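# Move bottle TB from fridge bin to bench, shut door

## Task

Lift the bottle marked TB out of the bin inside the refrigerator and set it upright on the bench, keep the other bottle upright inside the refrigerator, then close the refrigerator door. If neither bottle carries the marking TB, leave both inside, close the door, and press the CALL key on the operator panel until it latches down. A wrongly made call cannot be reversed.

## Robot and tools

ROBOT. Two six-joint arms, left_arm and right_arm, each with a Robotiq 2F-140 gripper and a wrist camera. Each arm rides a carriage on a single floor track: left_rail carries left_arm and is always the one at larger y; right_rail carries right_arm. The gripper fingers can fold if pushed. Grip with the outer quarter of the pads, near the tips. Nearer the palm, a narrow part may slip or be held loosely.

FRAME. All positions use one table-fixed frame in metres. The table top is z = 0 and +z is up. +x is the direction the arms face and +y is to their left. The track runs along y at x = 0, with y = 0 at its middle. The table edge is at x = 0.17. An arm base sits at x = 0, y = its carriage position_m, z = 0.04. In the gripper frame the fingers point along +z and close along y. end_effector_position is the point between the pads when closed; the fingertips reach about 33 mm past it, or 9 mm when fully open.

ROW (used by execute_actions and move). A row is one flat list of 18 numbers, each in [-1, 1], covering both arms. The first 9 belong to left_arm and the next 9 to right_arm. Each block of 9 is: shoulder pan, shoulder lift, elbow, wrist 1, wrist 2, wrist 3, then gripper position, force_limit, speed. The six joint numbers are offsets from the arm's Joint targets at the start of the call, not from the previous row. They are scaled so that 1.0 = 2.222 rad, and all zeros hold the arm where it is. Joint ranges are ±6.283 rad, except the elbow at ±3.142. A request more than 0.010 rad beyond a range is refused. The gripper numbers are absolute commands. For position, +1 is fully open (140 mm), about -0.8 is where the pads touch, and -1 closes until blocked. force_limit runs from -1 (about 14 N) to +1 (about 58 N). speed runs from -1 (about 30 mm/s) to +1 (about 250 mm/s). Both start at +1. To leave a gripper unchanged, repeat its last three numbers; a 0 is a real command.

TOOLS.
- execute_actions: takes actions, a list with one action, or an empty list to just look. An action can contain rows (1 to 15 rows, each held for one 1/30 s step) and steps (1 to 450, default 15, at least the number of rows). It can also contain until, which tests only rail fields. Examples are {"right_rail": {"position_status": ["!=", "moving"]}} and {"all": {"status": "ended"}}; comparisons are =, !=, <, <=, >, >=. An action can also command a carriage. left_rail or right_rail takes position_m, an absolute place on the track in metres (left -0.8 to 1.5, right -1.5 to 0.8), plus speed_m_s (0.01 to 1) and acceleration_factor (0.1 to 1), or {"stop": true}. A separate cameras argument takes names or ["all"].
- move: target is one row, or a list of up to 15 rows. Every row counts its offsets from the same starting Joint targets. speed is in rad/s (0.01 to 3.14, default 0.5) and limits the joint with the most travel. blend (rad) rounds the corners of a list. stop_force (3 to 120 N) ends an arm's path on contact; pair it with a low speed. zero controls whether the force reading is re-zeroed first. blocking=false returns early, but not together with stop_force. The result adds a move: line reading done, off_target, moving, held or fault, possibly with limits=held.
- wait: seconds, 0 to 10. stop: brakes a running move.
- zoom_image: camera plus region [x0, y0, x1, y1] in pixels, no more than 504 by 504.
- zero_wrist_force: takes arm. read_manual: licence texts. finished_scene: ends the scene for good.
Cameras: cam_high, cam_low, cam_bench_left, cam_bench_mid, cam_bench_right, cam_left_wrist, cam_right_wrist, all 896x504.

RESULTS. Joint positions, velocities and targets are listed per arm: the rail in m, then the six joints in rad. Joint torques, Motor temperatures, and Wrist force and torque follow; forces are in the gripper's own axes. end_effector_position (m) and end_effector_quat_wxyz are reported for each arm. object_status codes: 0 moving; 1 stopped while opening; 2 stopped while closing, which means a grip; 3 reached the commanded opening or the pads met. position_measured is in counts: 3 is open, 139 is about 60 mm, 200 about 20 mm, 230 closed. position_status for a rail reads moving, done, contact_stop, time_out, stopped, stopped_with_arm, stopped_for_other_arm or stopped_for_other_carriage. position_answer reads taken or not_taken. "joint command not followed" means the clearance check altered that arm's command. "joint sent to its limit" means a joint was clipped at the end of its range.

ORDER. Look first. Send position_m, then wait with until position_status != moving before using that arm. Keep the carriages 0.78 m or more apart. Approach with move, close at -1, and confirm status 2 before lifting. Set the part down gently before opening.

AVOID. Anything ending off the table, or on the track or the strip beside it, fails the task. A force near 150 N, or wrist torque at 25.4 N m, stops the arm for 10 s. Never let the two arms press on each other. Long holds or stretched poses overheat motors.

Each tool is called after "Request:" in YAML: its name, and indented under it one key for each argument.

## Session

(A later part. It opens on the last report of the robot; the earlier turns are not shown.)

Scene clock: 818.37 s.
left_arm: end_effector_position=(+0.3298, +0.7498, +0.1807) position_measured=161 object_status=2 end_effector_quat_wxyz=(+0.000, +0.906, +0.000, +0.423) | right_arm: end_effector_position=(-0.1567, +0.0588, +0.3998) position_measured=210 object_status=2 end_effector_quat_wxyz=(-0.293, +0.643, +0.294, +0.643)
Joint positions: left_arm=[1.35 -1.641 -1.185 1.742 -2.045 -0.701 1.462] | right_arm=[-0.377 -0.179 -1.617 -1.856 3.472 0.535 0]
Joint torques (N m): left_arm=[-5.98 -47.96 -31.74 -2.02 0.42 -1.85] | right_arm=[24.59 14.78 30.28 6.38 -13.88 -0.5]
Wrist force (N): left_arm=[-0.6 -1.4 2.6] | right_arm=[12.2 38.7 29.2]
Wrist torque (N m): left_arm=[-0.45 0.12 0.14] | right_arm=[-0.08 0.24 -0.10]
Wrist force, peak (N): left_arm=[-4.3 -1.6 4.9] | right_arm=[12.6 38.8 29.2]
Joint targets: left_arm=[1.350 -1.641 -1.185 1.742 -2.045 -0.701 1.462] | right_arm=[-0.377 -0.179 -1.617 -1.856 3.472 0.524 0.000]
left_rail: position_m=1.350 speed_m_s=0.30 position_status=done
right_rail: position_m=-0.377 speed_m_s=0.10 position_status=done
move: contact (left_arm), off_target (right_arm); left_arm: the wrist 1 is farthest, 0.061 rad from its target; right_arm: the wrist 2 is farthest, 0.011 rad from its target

Request:
execute_actions:
  actions:
    - {"rows":[[0,0,0,0,0,0,0.1,0,-1,0,0,0,0,0,0,-1,0.3,-1]],"steps":60}

Request:
move:
  target: [0,-0.036,-0.0392,0.0752,0,0,0.1,0,-1,0,0,0,0,0,0,-1,0.3,-1]
  speed: 0.15
  cameras: ["cam_left_wrist","cam_bench_left","cam_right_wrist"]

Request:
zoom_image:
  camera: "cam_right_wrist"
  region: [490, 140, 830, 370]

Scene clock: 825.80 s.
left_arm: end_effector_position=(+0.3298, +0.7498, +0.1807) position_measured=117 object_status=3 end_effector_quat_wxyz=(+0.000, +0.906, +0.000, +0.423) | right_arm: end_effector_position=(-0.1567, +0.0588, +0.3998) position_measured=210 object_status=2 end_effector_quat_wxyz=(-0.293, +0.643, +0.294, +0.643)
Joint positions: left_arm=[1.35 -1.641 -1.185 1.742 -2.045 -0.701 1.462] | right_arm=[-0.377 -0.179 -1.617 -1.856 3.472 0.535 0]
Joint torques (N m): left_arm=[-5.1 -43.79 -28.99 -3.83 2.81 -2.13] | right_arm=[25.59 15.55 30.57 6.79 -13.98 -0.5]
Wrist force (N): left_arm=[-0.6 -1.6 1.7] | right_arm=[12.5 38.4 29.1]
Wrist torque (N m): left_arm=[-0.49 0.17 0.09] | right_arm=[-0.16 0.24 -0.10]
Wrist force, peak (N): left_arm=[-2.7 -1.2 3.5] | right_arm=[12.5 38.8 29.3]
Joint targets: left_arm=[1.350 -1.641 -1.185 1.742 -2.045 -0.701 1.462] | right_arm=[-0.377 -0.179 -1.617 -1.856 3.472 0.524 0.000]
left_rail: position_m=1.350 speed_m_s=0.30 position_status=done
right_rail: position_m=-0.377 speed_m_s=0.10 position_status=done

Scene clock: 827.40 s.
left_arm: end_effector_position=(+0.3300, +0.7519, +0.2504) position_measured=117 object_status=3 end_effector_quat_wxyz=(+0.000, +0.906, +0.000, +0.423) | right_arm: end_effector_position=(-0.1567, +0.0588, +0.3998) position_measured=210 object_status=2 end_effector_quat_wxyz=(-0.293, +0.643, +0.294, +0.643)
Joint positions: left_arm=[1.35 -1.641 -1.265 1.655 -1.878 -0.701 1.462] | right_arm=[-0.377 -0.179 -1.617 -1.856 3.472 0.535 0]
Joint torques (N m): left_arm=[-5.08 -47.36 -32.4 -1.16 2.86 -1.97] | right_arm=[23.79 15.37 31.54 6.53 -13.96 -0.71]
Wrist force (N): left_arm=[-0.5 -1.4 2.1] | right_arm=[12.2 38.5 29.1]
Wrist torque (N m): left_arm=[-0.46 0.16 0.10] | right_arm=[-0.13 0.26 -0.10]
Wrist force, peak (N): left_arm=[-0.9 -1.7 2.8] | right_arm=[12.5 38.8 29.3]
Joint targets: left_arm=[1.350 -1.641 -1.265 1.655 -1.878 -0.701 1.462] | right_arm=[-0.377 -0.179 -1.617 -1.856 3.472 0.524 0.000]
left_rail: position_m=1.350 speed_m_s=0.30 position_status=done
right_rail: position_m=-0.377 speed_m_s=0.10 position_status=done
move: off_target (right_arm); right_arm: the wrist 2 is farthest, 0.011 rad from its target
camera_calibration:
cam_left_wrist: T_world_to_cam=[[-0.00505115, -0.999569, 0.0289167, 0.756038], [-0.841925, -0.011352, -0.539475, 0.43289], [0.53957, -0.0270707, -0.841505, 0.196887], [0, 0, 0, 1]] pos_world=[0.262045, 0.765957, 0.377352]
cam_right_wrist: T_world_to_cam=[[0.763201, -0.645292, -0.0335011, 0.186379], [-0.244244, -0.240097, -0.93952, 0.351059], [0.598221, 0.725225, -0.340851, 0.333203], [0, 0, 0, 1]] pos_world=[-0.255829, -0.03709, 0.449643]
Images, in order (width x height): cam_bench_left 896x504, cam_left_wrist 896x504, cam_right_wrist 896x504.

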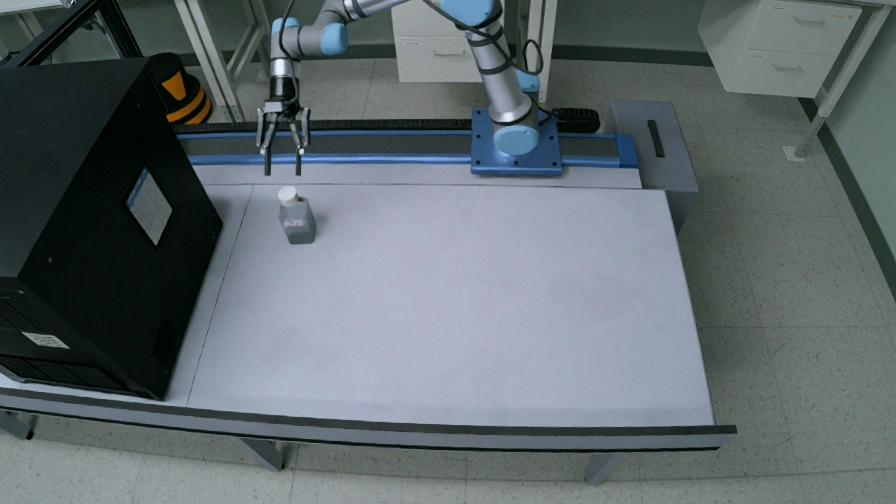

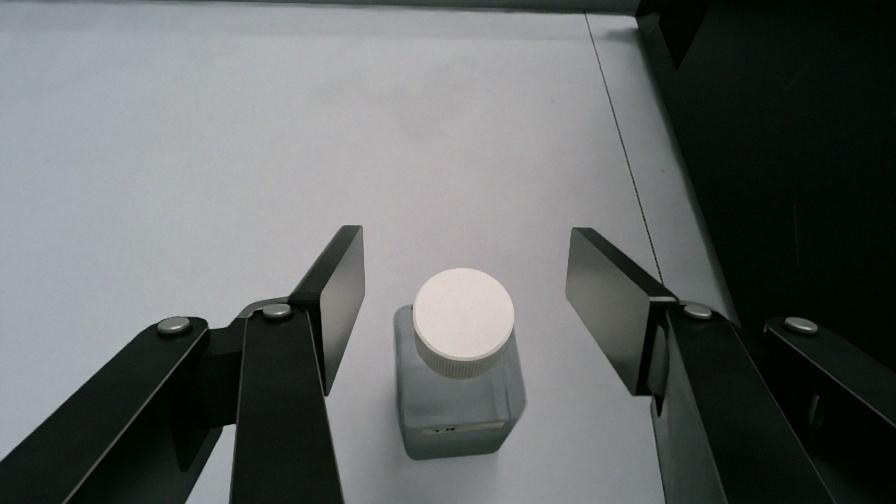

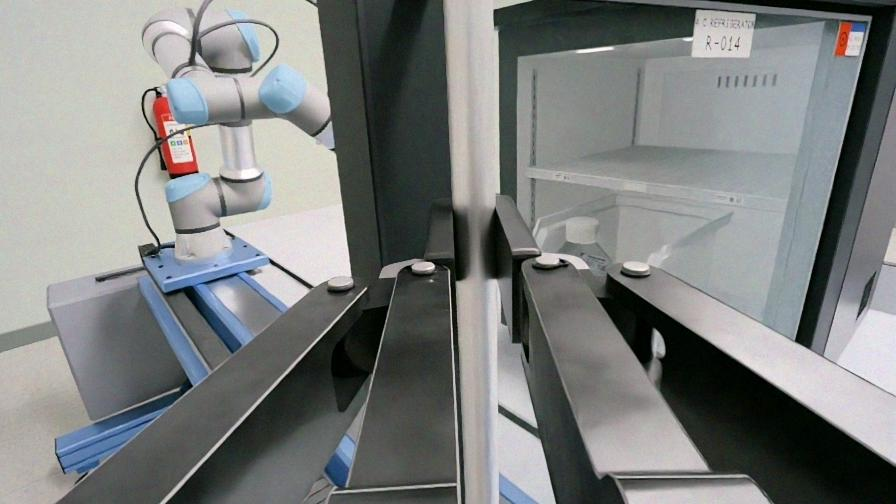

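Scaled by 1.482 from the camera's 896x504 image, which has a finer 1280x720 frame.

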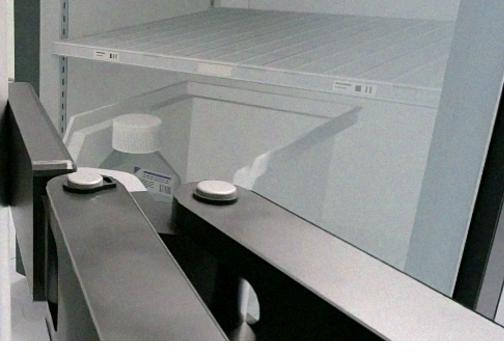

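Request:
move:
  target: [-0.1348,-0.0249,-0.1680,0.3382,-0.0334,-0.1950,0.1,0,-1,0,0,0,0,0,0,-1,0.3,-1]

Request:
execute_actions:
  actions:
    - {"left_rail":{"position_m":0.853,"speed_m_s":0.4},"steps":200,"until":{"all":{"status":"ended"}}}

Request:
move:
  target:
    - [0.0859,-0.1033,0.2176,-0.2599,-0.1251,-0.5378,-1,0,-0.5,0,0,0,0,0,0,-1,0.3,-1]
    - [0.0859,-0.0133,0.2176,-0.3499,-0.1251,-0.5378,-1,0,-0.5,0,0,0,0,0,0,-1,0.3,-1]
  blend: [0,0]
  speed: [0.6,0.2]
  cameras: ["cam_left_wrist"]

Scene clock: 849.77 s.
left_arm: end_effector_position=(+0.1499, +0.7525, +0.3899) position_measured=117 object_status=3 end_effector_quat_wxyz=(+0.000, +0.906, +0.000, +0.423) | right_arm: end_effector_position=(-0.1567, +0.0588, +0.3998) position_measured=210 object_status=2 end_effector_quat_wxyz=(-0.293, +0.643, +0.294, +0.643)
Joint positions: left_arm=[1.35 -1.94 -1.32 1.282 -1.127 -0.775 1.029] | right_arm=[-0.377 -0.179 -1.617 -1.856 3.472 0.535 0]
Joint torques (N m): left_arm=[-6.19 -45.91 -34.04 -0.74 -0.56 -2.22] | right_arm=[24.57 14.48 31.94 6.57 -14.35 -0.61]
Wrist force (N): left_arm=[-0.9 -1.5 2.2] | right_arm=[12.7 38.7 29.2]
Wrist torque (N m): left_arm=[-0.50 0.25 0.20] | right_arm=[-0.10 0.24 -0.10]
Wrist force, peak (N): left_arm=[-0.8 -1.9 3.4] | right_arm=[12.6 38.7 29.3]
Joint targets: left_arm=[1.350 -1.941 -1.320 1.282 -1.126 -0.775 1.029] | right_arm=[-0.377 -0.179 -1.617 -1.856 3.472 0.524 0.000]
left_rail: position_m=1.350 speed_m_s=0.30 position_status=done
right_rail: position_m=-0.377 speed_m_s=0.10 position_status=done
move: off_target (right_arm); right_arm: the wrist 2 is farthest, 0.011 rad from its target

Scene clock: 852.30 s.
left_arm: end_effector_position=(+0.1498, +0.2555, +0.3900) position_measured=117 object_status=3 end_effector_quat_wxyz=(+0.000, +0.906, +0.000, +0.423) | right_arm: end_effector_position=(-0.1567, +0.0588, +0.3998) position_measured=210 object_status=2 end_effector_quat_wxyz=(-0.293, +0.643, +0.294, +0.643)
Joint positions: left_arm=[0.853 -1.941 -1.32 1.282 -1.126 -0.775 1.029] | right_arm=[-0.377 -0.179 -1.617 -1.856 3.472 0.535 0]
Joint torques (N m): left_arm=[-4.16 -30.4 -29.81 -1.43 1.75 -2.06] | right_arm=[24.18 15.04 33.1 6.67 -14 -0.49]
Wrist force (N): left_arm=[-0.8 -1.7 2.3] | right_arm=[12.8 38.6 29.2]
Wrist torque (N m): left_arm=[-0.53 0.23 0.20] | right_arm=[-0.13 0.21 -0.10]
Wrist force, peak (N): left_arm=[-0.5 -2.5 2.1] | right_arm=[12.4 38.8 29.3]
Joint targets: left_arm=[0.853 -1.941 -1.320 1.282 -1.126 -0.775 1.029] | right_arm=[-0.377 -0.179 -1.617 -1.856 3.472 0.524 0.000]
Tool commands: left_gripper/position=+0.1 left_gripper/force_limit=+0.0 left_gripper/speed=-1.0 right_gripper/position=-1.0 right_gripper/force_limit=+0.3 right_gripper/speed=-1.0
left_rail: position_m=0.853 speed_m_s=0.40 position_status=done
right_rail: position_m=-0.377 speed_m_s=0.10 position_status=done

Scene clock: 856.37 s.
left_arm: end_effector_position=(+0.1886, +0.2812, +0.1813) position_measured=232 object_status=3 end_effector_quat_wxyz=(+0.186, +0.695, +0.671, +0.180) | right_arm: end_effector_position=(-0.1567, +0.0588, +0.3998) position_measured=210 object_status=2 end_effector_quat_wxyz=(-0.293, +0.643, +0.294, +0.643)
Joint positions: left_arm=[0.853 -1.75 -1.35 1.765 -1.904 -1.053 -0.166] | right_arm=[-0.377 -0.179 -1.617 -1.856 3.472 0.535 0]
Joint torques (N m): left_arm=[6.95 -21.03 -16.06 -4.71 -0.53 -2.13] | right_arm=[24.15 16.01 33.36 6.81 -14.1 -0.17]
Wrist force (N): left_arm=[-1.1 -0.6 1.2] | right_arm=[12.1 38.6 29.0]
Wrist torque (N m): left_arm=[-0.26 0.24 0.11] | right_arm=[-0.11 0.27 -0.10]
Wrist force, peak (N): left_arm=[-0.7 -1.6 2.4] | right_arm=[12.7 38.7 29.4]
Joint targets: left_arm=[0.853 -1.750 -1.350 1.765 -1.904 -1.053 -0.166] | right_arm=[-0.377 -0.179 -1.617 -1.856 3.472 0.524 0.000]
left_rail: position_m=0.853 speed_m_s=0.40 position_status=done
right_rail: position_m=-0.377 speed_m_s=0.10 position_status=done
move: off_target (right_arm); right_arm: the wrist 2 is farthest, 0.011 rad from its target
camera_calibration:
cam_left_wrist: T_world_to_cam=[[0.854476, -0.0105191, 0.519384, -0.242452], [-0.172535, -0.948789, 0.264634, 0.262776], [0.490003, -0.315735, -0.812532, 0.28764], [0, 0, 0, 1]] pos_world=[0.111563, 0.337587, 0.290104]
Images, in order (width x height): cam_left_wrist 896x504.

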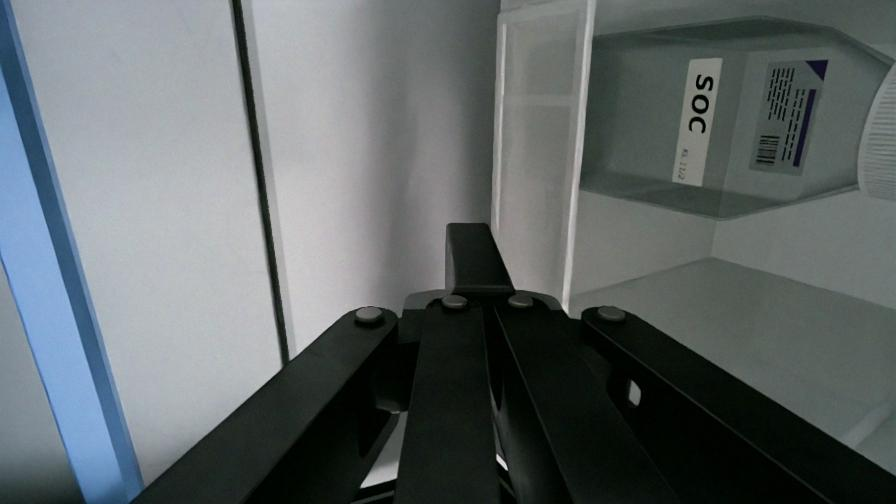

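Request:
execute_actions:
  actions:
    - {"left_rail":{"position_m":0.868,"speed_m_s":0.1},"steps":60,"until":{"all":{"status":"ended"}}}

Request:
move:
  target: [0.1036,0.0286,-0.0236,-0.0557,0.0009,0.1017,-1,0,-0.5,0,0,0,0,0,0,-1,0.3,-1]
  stop_force: 25
  speed: 0.07
  cameras: ["cam_left_wrist","cam_right_wrist"]

Request:
zoom_image:
  camera: "cam_right_wrist"
  region: [490, 140, 830, 370]

Scene clock: 865.37 s.
left_arm: end_effector_position=(+0.1886, +0.2962, +0.1813) position_measured=232 object_status=3 end_effector_quat_wxyz=(+0.186, +0.695, +0.671, +0.180) | right_arm: end_effector_position=(-0.1567, +0.0588, +0.3998) position_measured=210 object_status=2 end_effector_quat_wxyz=(-0.293, +0.643, +0.294, +0.643)
Joint positions: left_arm=[0.868 -1.75 -1.35 1.765 -1.904 -1.053 -0.166] | right_arm=[-0.377 -0.179 -1.617 -1.856 3.472 0.535 0]
Joint torques (N m): left_arm=[4.58 -20.76 -30.9 -3.8 1.9 -2.09] | right_arm=[22.52 13.56 32.8 6.75 -14.03 -0.42]
Wrist force (N): left_arm=[-0.6 -0.3 1.4] | right_arm=[12.2 38.5 29.1]
Wrist torque (N m): left_arm=[-0.19 0.12 0.11] | right_arm=[-0.13 0.26 -0.10]
Wrist force, peak (N): left_arm=[-1.6 -0.2 1.3] | right_arm=[12.7 38.7 29.3]
Joint targets: left_arm=[0.868 -1.750 -1.350 1.765 -1.904 -1.053 -0.166] | right_arm=[-0.377 -0.179 -1.617 -1.856 3.472 0.524 0.000]
Tool commands: left_gripper/position=-1.0 left_gripper/force_limit=+0.0 left_gripper/speed=-0.5 right_gripper/position=-1.0 right_gripper/force_limit=+0.3 right_gripper/speed=-1.0
left_rail: position_m=0.868 speed_m_s=0.10 position_status=done
right_rail: position_m=-0.377 speed_m_s=0.10 position_status=done

Scene clock: 869.67 s.
left_arm: end_effector_position=(+0.3175, +0.2993, +0.1813) position_measured=232 object_status=3 end_effector_quat_wxyz=(+0.182, +0.683, +0.683, +0.182) | right_arm: end_effector_position=(-0.1567, +0.0588, +0.3998) position_measured=210 object_status=2 end_effector_quat_wxyz=(-0.293, +0.643, +0.294, +0.643)
Joint positions: left_arm=[0.868 -1.519 -1.286 1.713 -2.028 -1.051 0.06] | right_arm=[-0.377 -0.179 -1.617 -1.856 3.472 0.535 0]
Joint torques (N m): left_arm=[7.5 -19.75 -32.4 -4.61 3.63 2.61] | right_arm=[24.66 15.41 32.65 6.79 -14.08 -0.33]
Wrist force (N): left_arm=[-1.0 -2.7 0.5] | right_arm=[12.1 39.0 29.3]
Wrist torque (N m): left_arm=[-0.19 0.18 0.03] | right_arm=[-0.12 0.29 -0.10]
Wrist force, peak (N): left_arm=[-1.2 -2.6 1.1] | right_arm=[12.3 39.2 29.5]
Joint targets: left_arm=[0.868 -1.519 -1.286 1.713 -2.028 -1.051 0.060] | right_arm=[-0.377 -0.179 -1.617 -1.856 3.472 0.524 0.000]
left_rail: position_m=0.868 speed_m_s=0.10 position_status=done
right_rail: position_m=-0.377 speed_m_s=0.10 position_status=done
move: off_target (right_arm); right_arm: the wrist 2 is farthest, 0.011 rad from its target
camera_calibration:
cam_left_wrist: T_world_to_cam=[[0.855982, 0.0186077, 0.516671, -0.361006], [-0.139316, -0.954084, 0.265169, 0.29317], [0.497882, -0.29896, -0.814086, 0.222857], [0, 0, 0, 1]] pos_world=[0.238901, 0.353052, 0.290207]
cam_right_wrist: T_world_to_cam=[[0.763201, -0.645292, -0.0335011, 0.186379], [-0.244244, -0.240097, -0.93952, 0.351059], [0.598221, 0.725225, -0.340851, 0.333203], [0, 0, 0, 1]] pos_world=[-0.255829, -0.03709, 0.449643]
Images, in order (width x height): cam_left_wrist 896x504, cam_right_wrist 896x504.

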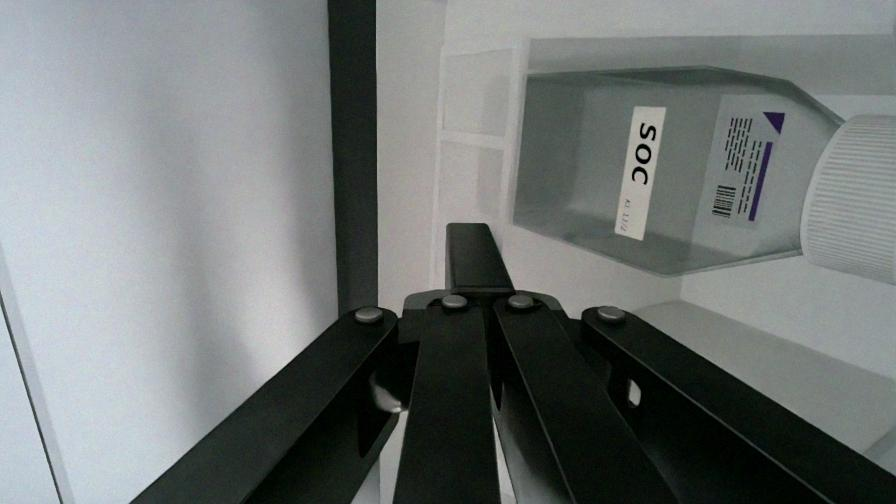

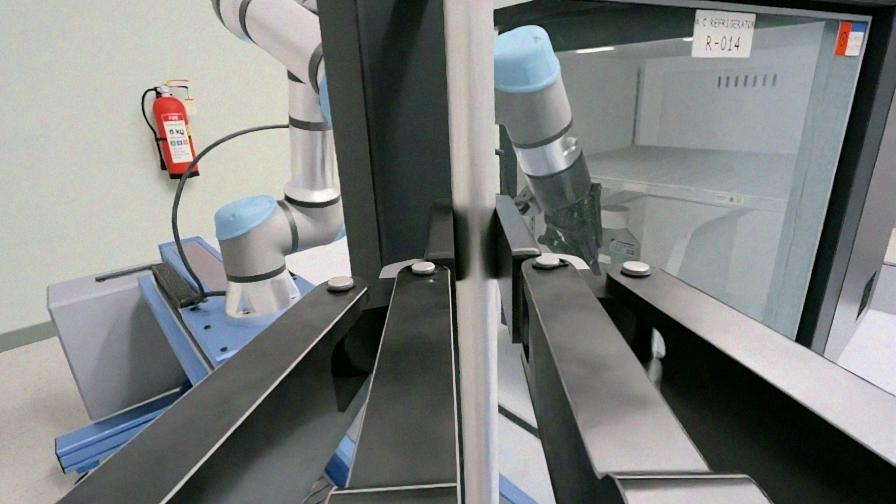

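Scaled by 1.482 from the camera's 896x504 image, which has a finer 1280x720 frame.

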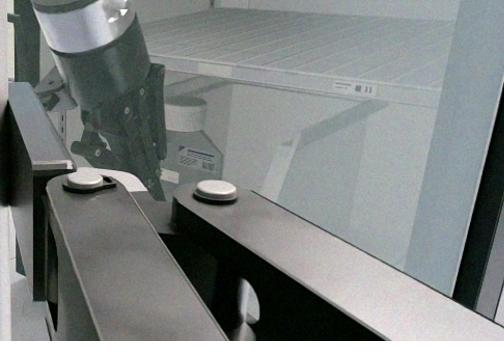

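Request:
move:
  target:
    - [-0.1036,-0.0286,0.0236,0.0557,-0.0009,-0.1017,-1,0,-0.5,0,0,0,0,0,0,-1,0.3,-1]
    - [-0.1236,-0.1186,0.0236,0.1457,-0.0009,-0.1017,-1,0,-0.5,0,0,0,0,0,0,-1,0.3,-1]
  blend: [0.05,0]
  speed: 0.3

Request:
execute_actions:
  actions:
    - {"left_rail":{"position_m":1.4,"speed_m_s":0.5},"steps":200,"until":{"all":{"status":"ended"}}}

Request:
move:
  target:
    - [0,0,0,0,0,0,-1,0,-0.5,-0.1745,-0.1117,0.1332,-0.0216,-0.1296,0,-1,0.3,-1]
    - [0,0,0,0,0,0,-1,0,-0.5,-0.3083,-0.2145,0.2813,-0.0669,-0.2006,0,-1,0.3,-1]
    - [0,0,0,0,0,0,-1,0,-0.5,-0.4195,-0.3107,0.4392,-0.1285,-0.249,0,-1,0.3,-1]
    - [0,0,0,0,0,0,-1,0,-0.5,-0.4694,-0.3574,0.5219,-0.1646,-0.2674,0,-1,0.3,-1]
    - [0,0,0,0,0,0,-1,0,-0.5,-0.5169,-0.4069,0.6136,-0.2063,-0.2834,0,-1,0.3,-1]
  blend: [0.08,0.08,0.06,0.06,0]
  speed: 0.2
  cameras: ["cam_right_wrist","cam_left_wrist","cam_bench_left"]

Scene clock: 880.90 s.
left_arm: end_effector_position=(+0.1763, +0.3467, +0.2659) position_measured=232 object_status=3 end_effector_quat_wxyz=(+0.190, +0.709, +0.656, +0.176) | right_arm: end_effector_position=(-0.1567, +0.0588, +0.3998) position_measured=210 object_status=2 end_effector_quat_wxyz=(-0.293, +0.643, +0.294, +0.643)
Joint positions: left_arm=[0.868 -1.794 -1.549 1.765 -1.704 -1.053 -0.166] | right_arm=[-0.377 -0.179 -1.617 -1.856 3.472 0.535 0]
Joint torques (N m): left_arm=[-7.22 -35.45 -15.54 -1.15 -0.82 -2.16] | right_arm=[24.34 13.16 33.97 6.75 -14.32 -0.18]
Wrist force (N): left_arm=[-0.9 -0.6 1.0] | right_arm=[11.9 38.6 29.0]
Wrist torque (N m): left_arm=[-0.27 0.19 0.11] | right_arm=[-0.12 0.27 -0.10]
Wrist force, peak (N): left_arm=[-1.0 -3.1 0.6] | right_arm=[12.6 39.2 29.3]
Joint targets: left_arm=[0.868 -1.794 -1.550 1.765 -1.704 -1.053 -0.166] | right_arm=[-0.377 -0.179 -1.617 -1.856 3.472 0.524 0.000]
left_rail: position_m=0.868 speed_m_s=0.10 position_status=done
right_rail: position_m=-0.377 speed_m_s=0.10 position_status=done
move: off_target (right_arm); right_arm: the wrist 2 is farthest, 0.011 rad from its target

Scene clock: 883.50 s.
left_arm: end_effector_position=(+0.1763, +0.8788, +0.2660) position_measured=232 object_status=3 end_effector_quat_wxyz=(+0.190, +0.709, +0.656, +0.176) | right_arm: end_effector_position=(-0.1567, +0.0588, +0.3998) position_measured=210 object_status=2 end_effector_quat_wxyz=(-0.293, +0.643, +0.294, +0.643)
Joint positions: left_arm=[1.4 -1.794 -1.55 1.765 -1.704 -1.053 -0.166] | right_arm=[-0.377 -0.179 -1.617 -1.856 3.472 0.535 0]
Joint torques (N m): left_arm=[-2.89 -19.66 -19.04 -2.19 2.51 -2.05] | right_arm=[24.7 12.7 34.78 6.6 -13.68 -0.2]
Wrist force (N): left_arm=[-0.8 -0.4 0.8] | right_arm=[12.0 38.5 29.0]
Wrist torque (N m): left_arm=[-0.22 0.17 0.11] | right_arm=[-0.12 0.25 -0.10]
Wrist force, peak (N): left_arm=[-1.9 -0.5 1.0] | right_arm=[12.7 38.8 29.1]
Joint targets: left_arm=[1.400 -1.794 -1.550 1.765 -1.704 -1.053 -0.166] | right_arm=[-0.377 -0.179 -1.617 -1.856 3.472 0.524 0.000]
Tool commands: left_gripper/position=-1.0 left_gripper/force_limit=+0.0 left_gripper/speed=-0.5 right_gripper/position=-1.0 right_gripper/force_limit=+0.3 right_gripper/speed=-1.0
left_rail: position_m=1.400 speed_m_s=0.50 position_status=done
right_rail: position_m=-0.377 speed_m_s=0.10 position_status=done

Scene clock: 891.27 s.
left_arm: end_effector_position=(+0.1763, +0.8788, +0.2659) position_measured=232 object_status=3 end_effector_quat_wxyz=(+0.190, +0.709, +0.656, +0.176) | right_arm: end_effector_position=(+0.2447, +0.4748, +0.3998) position_measured=210 object_status=2 end_effector_quat_wxyz=(-0.123, +0.696, +0.123, +0.696)
Joint positions: left_arm=[1.4 -1.794 -1.55 1.765 -1.704 -1.053 -0.166] | right_arm=[-0.377 -1.327 -2.521 -0.493 3.014 -0.106 0]
Joint torques (N m): left_arm=[5.52 -13.09 -29.82 -4.05 2.51 -1.22] | right_arm=[-16.99 43.39 38.5 2.58 -12.15 -0.08]
Wrist force (N): left_arm=[-0.7 -0.4 0.9] | right_arm=[-0.3 30.3 -33.9]
Wrist torque (N m): left_arm=[-0.20 0.15 0.11] | right_arm=[-0.05 0.14 -0.10]
Wrist force, peak (N): left_arm=[-0.7 -0.6 1.6] | right_arm=[37.0 38.1 0.9]
Joint targets: left_arm=[1.400 -1.794 -1.550 1.765 -1.704 -1.053 -0.166] | right_arm=[-0.377 -1.328 -2.521 -0.492 3.014 -0.106 0.000]
left_rail: position_m=1.400 speed_m_s=0.50 position_status=done
right_rail: position_m=-0.377 speed_m_s=0.10 position_status=done
move: done
camera_calibration:
cam_left_wrist: T_world_to_cam=[[0.853182, -0.0484879, 0.519354, -0.235899], [-0.214525, -0.940184, 0.264639, 0.805194], [0.475457, -0.3372, -0.81255, 0.572487], [0, 0, 0, 1]] pos_world=[0.101806, 0.938634, 0.374604]
cam_right_wrist: T_world_to_cam=[[0.353618, -0.934761, -0.0342969, 0.386397], [-0.330673, -0.0906261, -0.939384, 0.499116], [0.874991, 0.343524, -0.341147, -0.0948724], [0, 0, 0, 1]] pos_world=[0.11142, 0.439013, 0.449748]
Images, in order (width x height): cam_bench_left 896x504, cam_left_wrist 896x504, cam_right_wrist 896x504.

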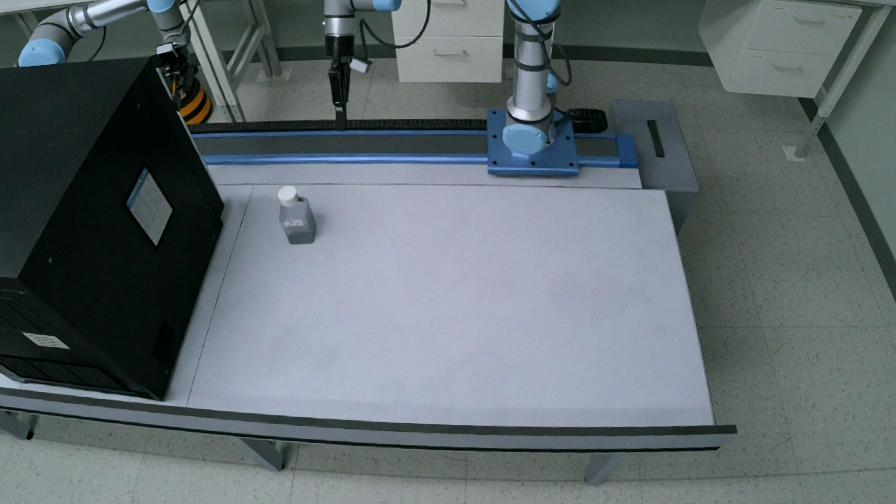

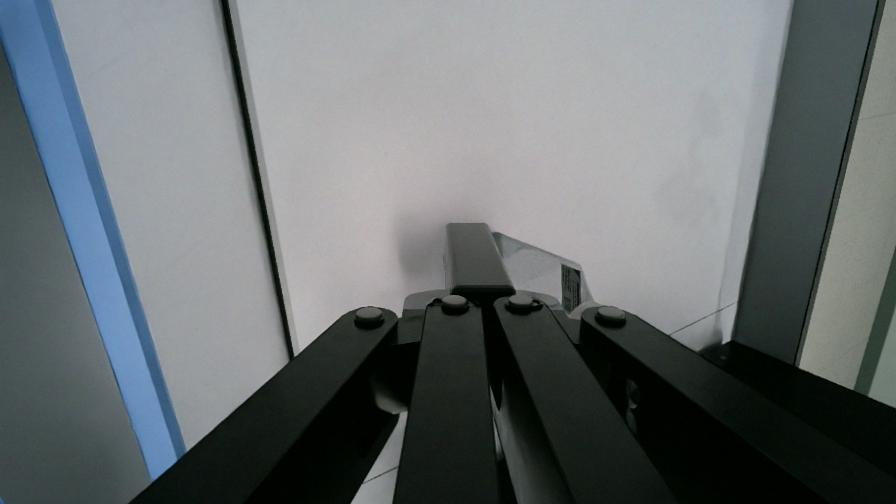

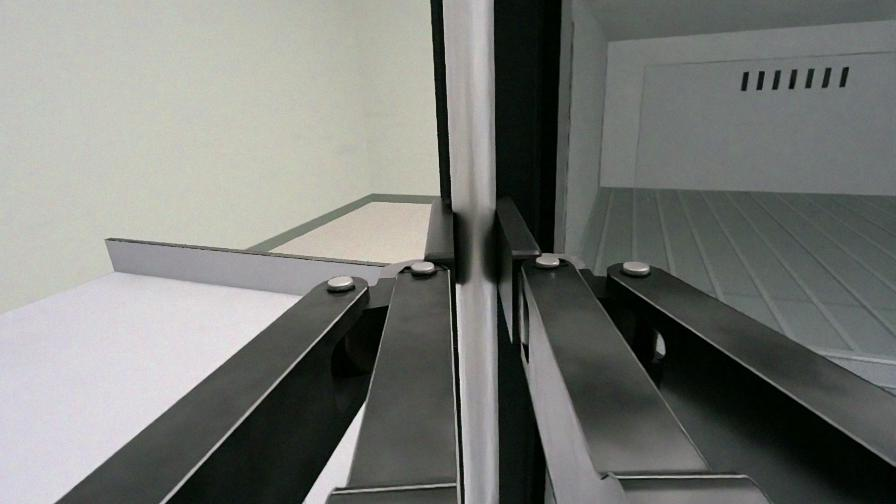

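Request:
execute_actions:
  actions:
    - {"rows":[[0,0,0,0,0,0,-1,0,-0.5,0,0,0,0,0,0,-0.08,0.3,-0.8]],"steps":40}

Request:
move:
  target: [0,0,0,0,0,0,-1,0,-0.5,0.0496,0.0369,-0.0685,0.0316,0.0496,0,-0.08,0.3,-0.8]
  speed: 0.2

Request:
execute_actions:
  actions:
    - {"right_rail":{"position_m":-0.6,"speed_m_s":0.4},"steps":200,"until":{"all":{"status":"ended"}}}
  cameras: ["cam_right_wrist","cam_bench_left"]

Request:
zoom_image:
  camera: "cam_bench_left"
  region: [100, 30, 350, 250]

Scene clock: 899.17 s.
left_arm: end_effector_position=(+0.1763, +0.8788, +0.2659) position_measured=232 object_status=3 end_effector_quat_wxyz=(+0.190, +0.709, +0.656, +0.176) | right_arm: end_effector_position=(+0.2448, +0.4747, +0.3998) position_measured=139 object_status=3 end_effector_quat_wxyz=(-0.123, +0.696, +0.123, +0.696)
Joint positions: left_arm=[1.4 -1.794 -1.55 1.765 -1.704 -1.053 -0.166] | right_arm=[-0.377 -1.328 -2.521 -0.492 3.014 -0.106 0]
Joint torques (N m): left_arm=[5.35 -13.04 -33.71 -4.07 2.39 -0.71] | right_arm=[7.88 59.28 17.93 -0.77 1.18 -0.12]
Wrist force (N): left_arm=[-1.3 -0.5 1.2] | right_arm=[1.3 0.8 0.9]
Wrist torque (N m): left_arm=[-0.24 0.27 0.11] | right_arm=[0.49 0.17 -0.27]
Wrist force, peak (N): left_arm=[-1.3 -0.5 1.2] | right_arm=[-0.1 30.2 -34.0]
Joint targets: left_arm=[1.400 -1.794 -1.550 1.765 -1.704 -1.053 -0.166] | right_arm=[-0.377 -1.328 -2.521 -0.492 3.014 -0.106 0.000]
left_rail: position_m=1.400 speed_m_s=0.50 position_status=done
right_rail: position_m=-0.377 speed_m_s=0.10 position_status=done

Scene clock: 900.43 s.
left_arm: end_effector_position=(+0.1763, +0.8788, +0.2659) position_measured=232 object_status=3 end_effector_quat_wxyz=(+0.190, +0.709, +0.656, +0.176) | right_arm: end_effector_position=(+0.1698, +0.4473, +0.3999) position_measured=139 object_status=3 end_effector_quat_wxyz=(-0.123, +0.696, +0.123, +0.696)
Joint positions: left_arm=[1.4 -1.794 -1.55 1.765 -1.704 -1.053 -0.166] | right_arm=[-0.377 -1.218 -2.439 -0.644 3.084 0.004 0]
Joint torques (N m): left_arm=[5.88 -12.83 -32.21 -4.06 2.49 -0.45] | right_arm=[7.33 64.91 10.07 1.81 1.57 0.06]
Wrist force (N): left_arm=[-1.1 -0.3 1.3] | right_arm=[1.5 0.7 0.9]
Wrist torque (N m): left_arm=[-0.20 0.22 0.10] | right_arm=[0.50 0.10 -0.24]
Wrist force, peak (N): left_arm=[-1.1 -0.3 1.3] | right_arm=[1.0 1.0 1.9]
Joint targets: left_arm=[1.400 -1.794 -1.550 1.765 -1.704 -1.053 -0.166] | right_arm=[-0.377 -1.217 -2.439 -0.645 3.084 0.004 0.000]
left_rail: position_m=1.400 speed_m_s=0.50 position_status=done
right_rail: position_m=-0.377 speed_m_s=0.10 position_status=done
move: done

Scene clock: 901.77 s.
left_arm: end_effector_position=(+0.1763, +0.8788, +0.2659) position_measured=232 object_status=3 end_effector_quat_wxyz=(+0.190, +0.709, +0.656, +0.176) | right_arm: end_effector_position=(+0.1697, +0.2243, +0.3999) position_measured=139 object_status=3 end_effector_quat_wxyz=(-0.123, +0.696, +0.123, +0.696)
Joint positions: left_arm=[1.4 -1.794 -1.55 1.765 -1.704 -1.053 -0.166] | right_arm=[-0.6 -1.217 -2.439 -0.645 3.084 0.004 0]
Joint torques (N m): left_arm=[5.91 -12.79 -33.18 -4.24 2.47 -0.65] | right_arm=[5.59 51.51 15.16 -0.37 -0.13 -0.23]
Wrist force (N): left_arm=[-1.0 -0.3 1.3] | right_arm=[1.5 0.8 0.8]
Wrist torque (N m): left_arm=[-0.19 0.21 0.11] | right_arm=[0.50 0.12 -0.24]
Wrist force, peak (N): left_arm=[-1.0 -0.3 1.3] | right_arm=[1.6 1.8 0.4]
Joint targets: left_arm=[1.400 -1.794 -1.550 1.765 -1.704 -1.053 -0.166] | right_arm=[-0.600 -1.217 -2.439 -0.645 3.084 0.004 0.000]
Tool commands: left_gripper/position=-1.0 left_gripper/force_limit=+0.0 left_gripper/speed=-0.5 right_gripper/position=-0.08 right_gripper/force_limit=+0.3 right_gripper/speed=-0.8
left_rail: position_m=1.400 speed_m_s=0.50 position_status=done
right_rail: position_m=-0.600 speed_m_s=0.40 position_status=done
camera_calibration:
cam_right_wrist: T_world_to_cam=[[0.353381, -0.934845, -0.0344431, 0.178948], [-0.330766, -0.0904233, -0.939371, 0.451677], [0.875052, 0.343349, -0.341169, 0.0568443], [0, 0, 0, 1]] pos_world=[0.0364209, 0.188613, 0.449849]
Images, in order (width x height): cam_bench_left 896x504, cam_right_wrist 896x504.

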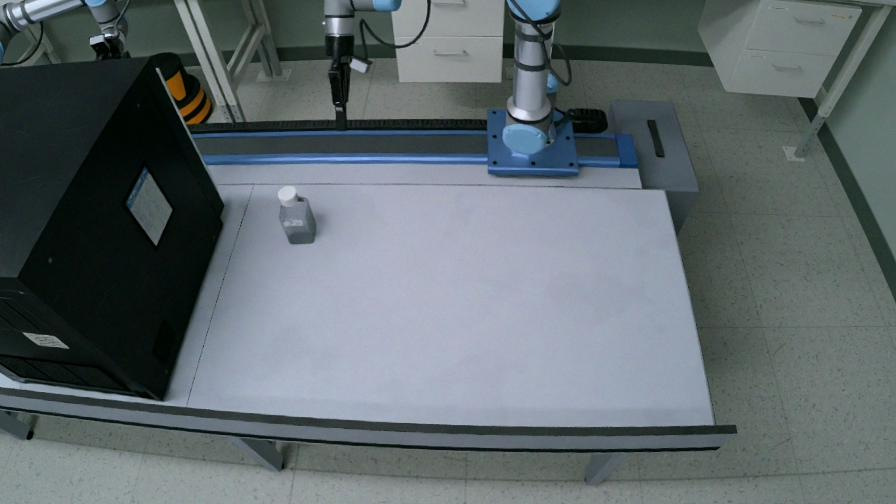

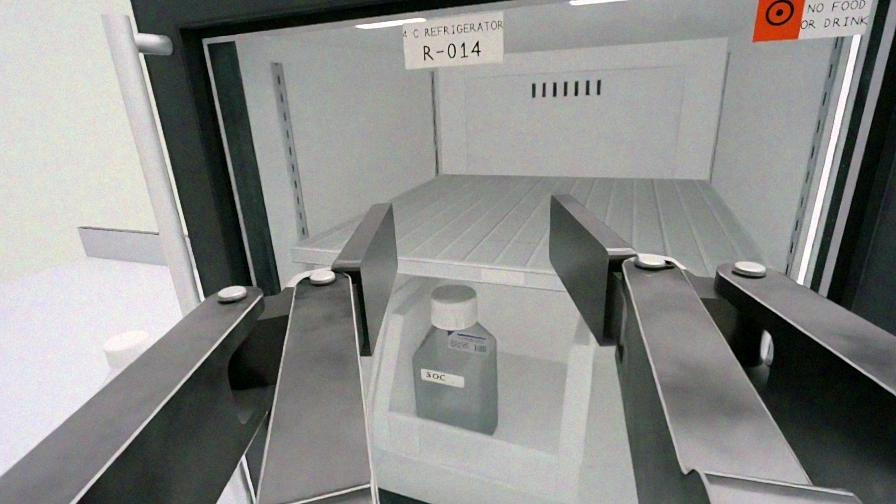

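Scaled by 2.016 from the camera's 896x504 image, which has a finer 1280x720 frame.

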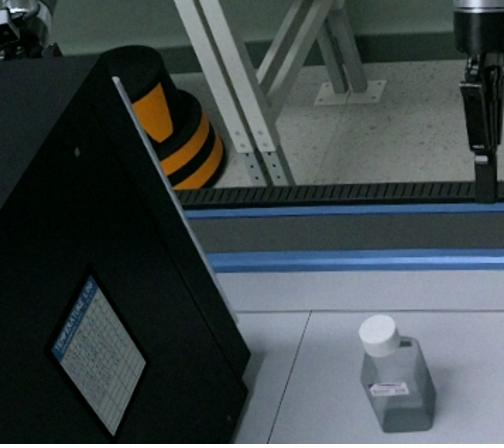

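Everything is in place: the door is shut, TB stands on the bench and SOC stands in the bin.

Request:
finished_scene:

The scene is finished: the task was done.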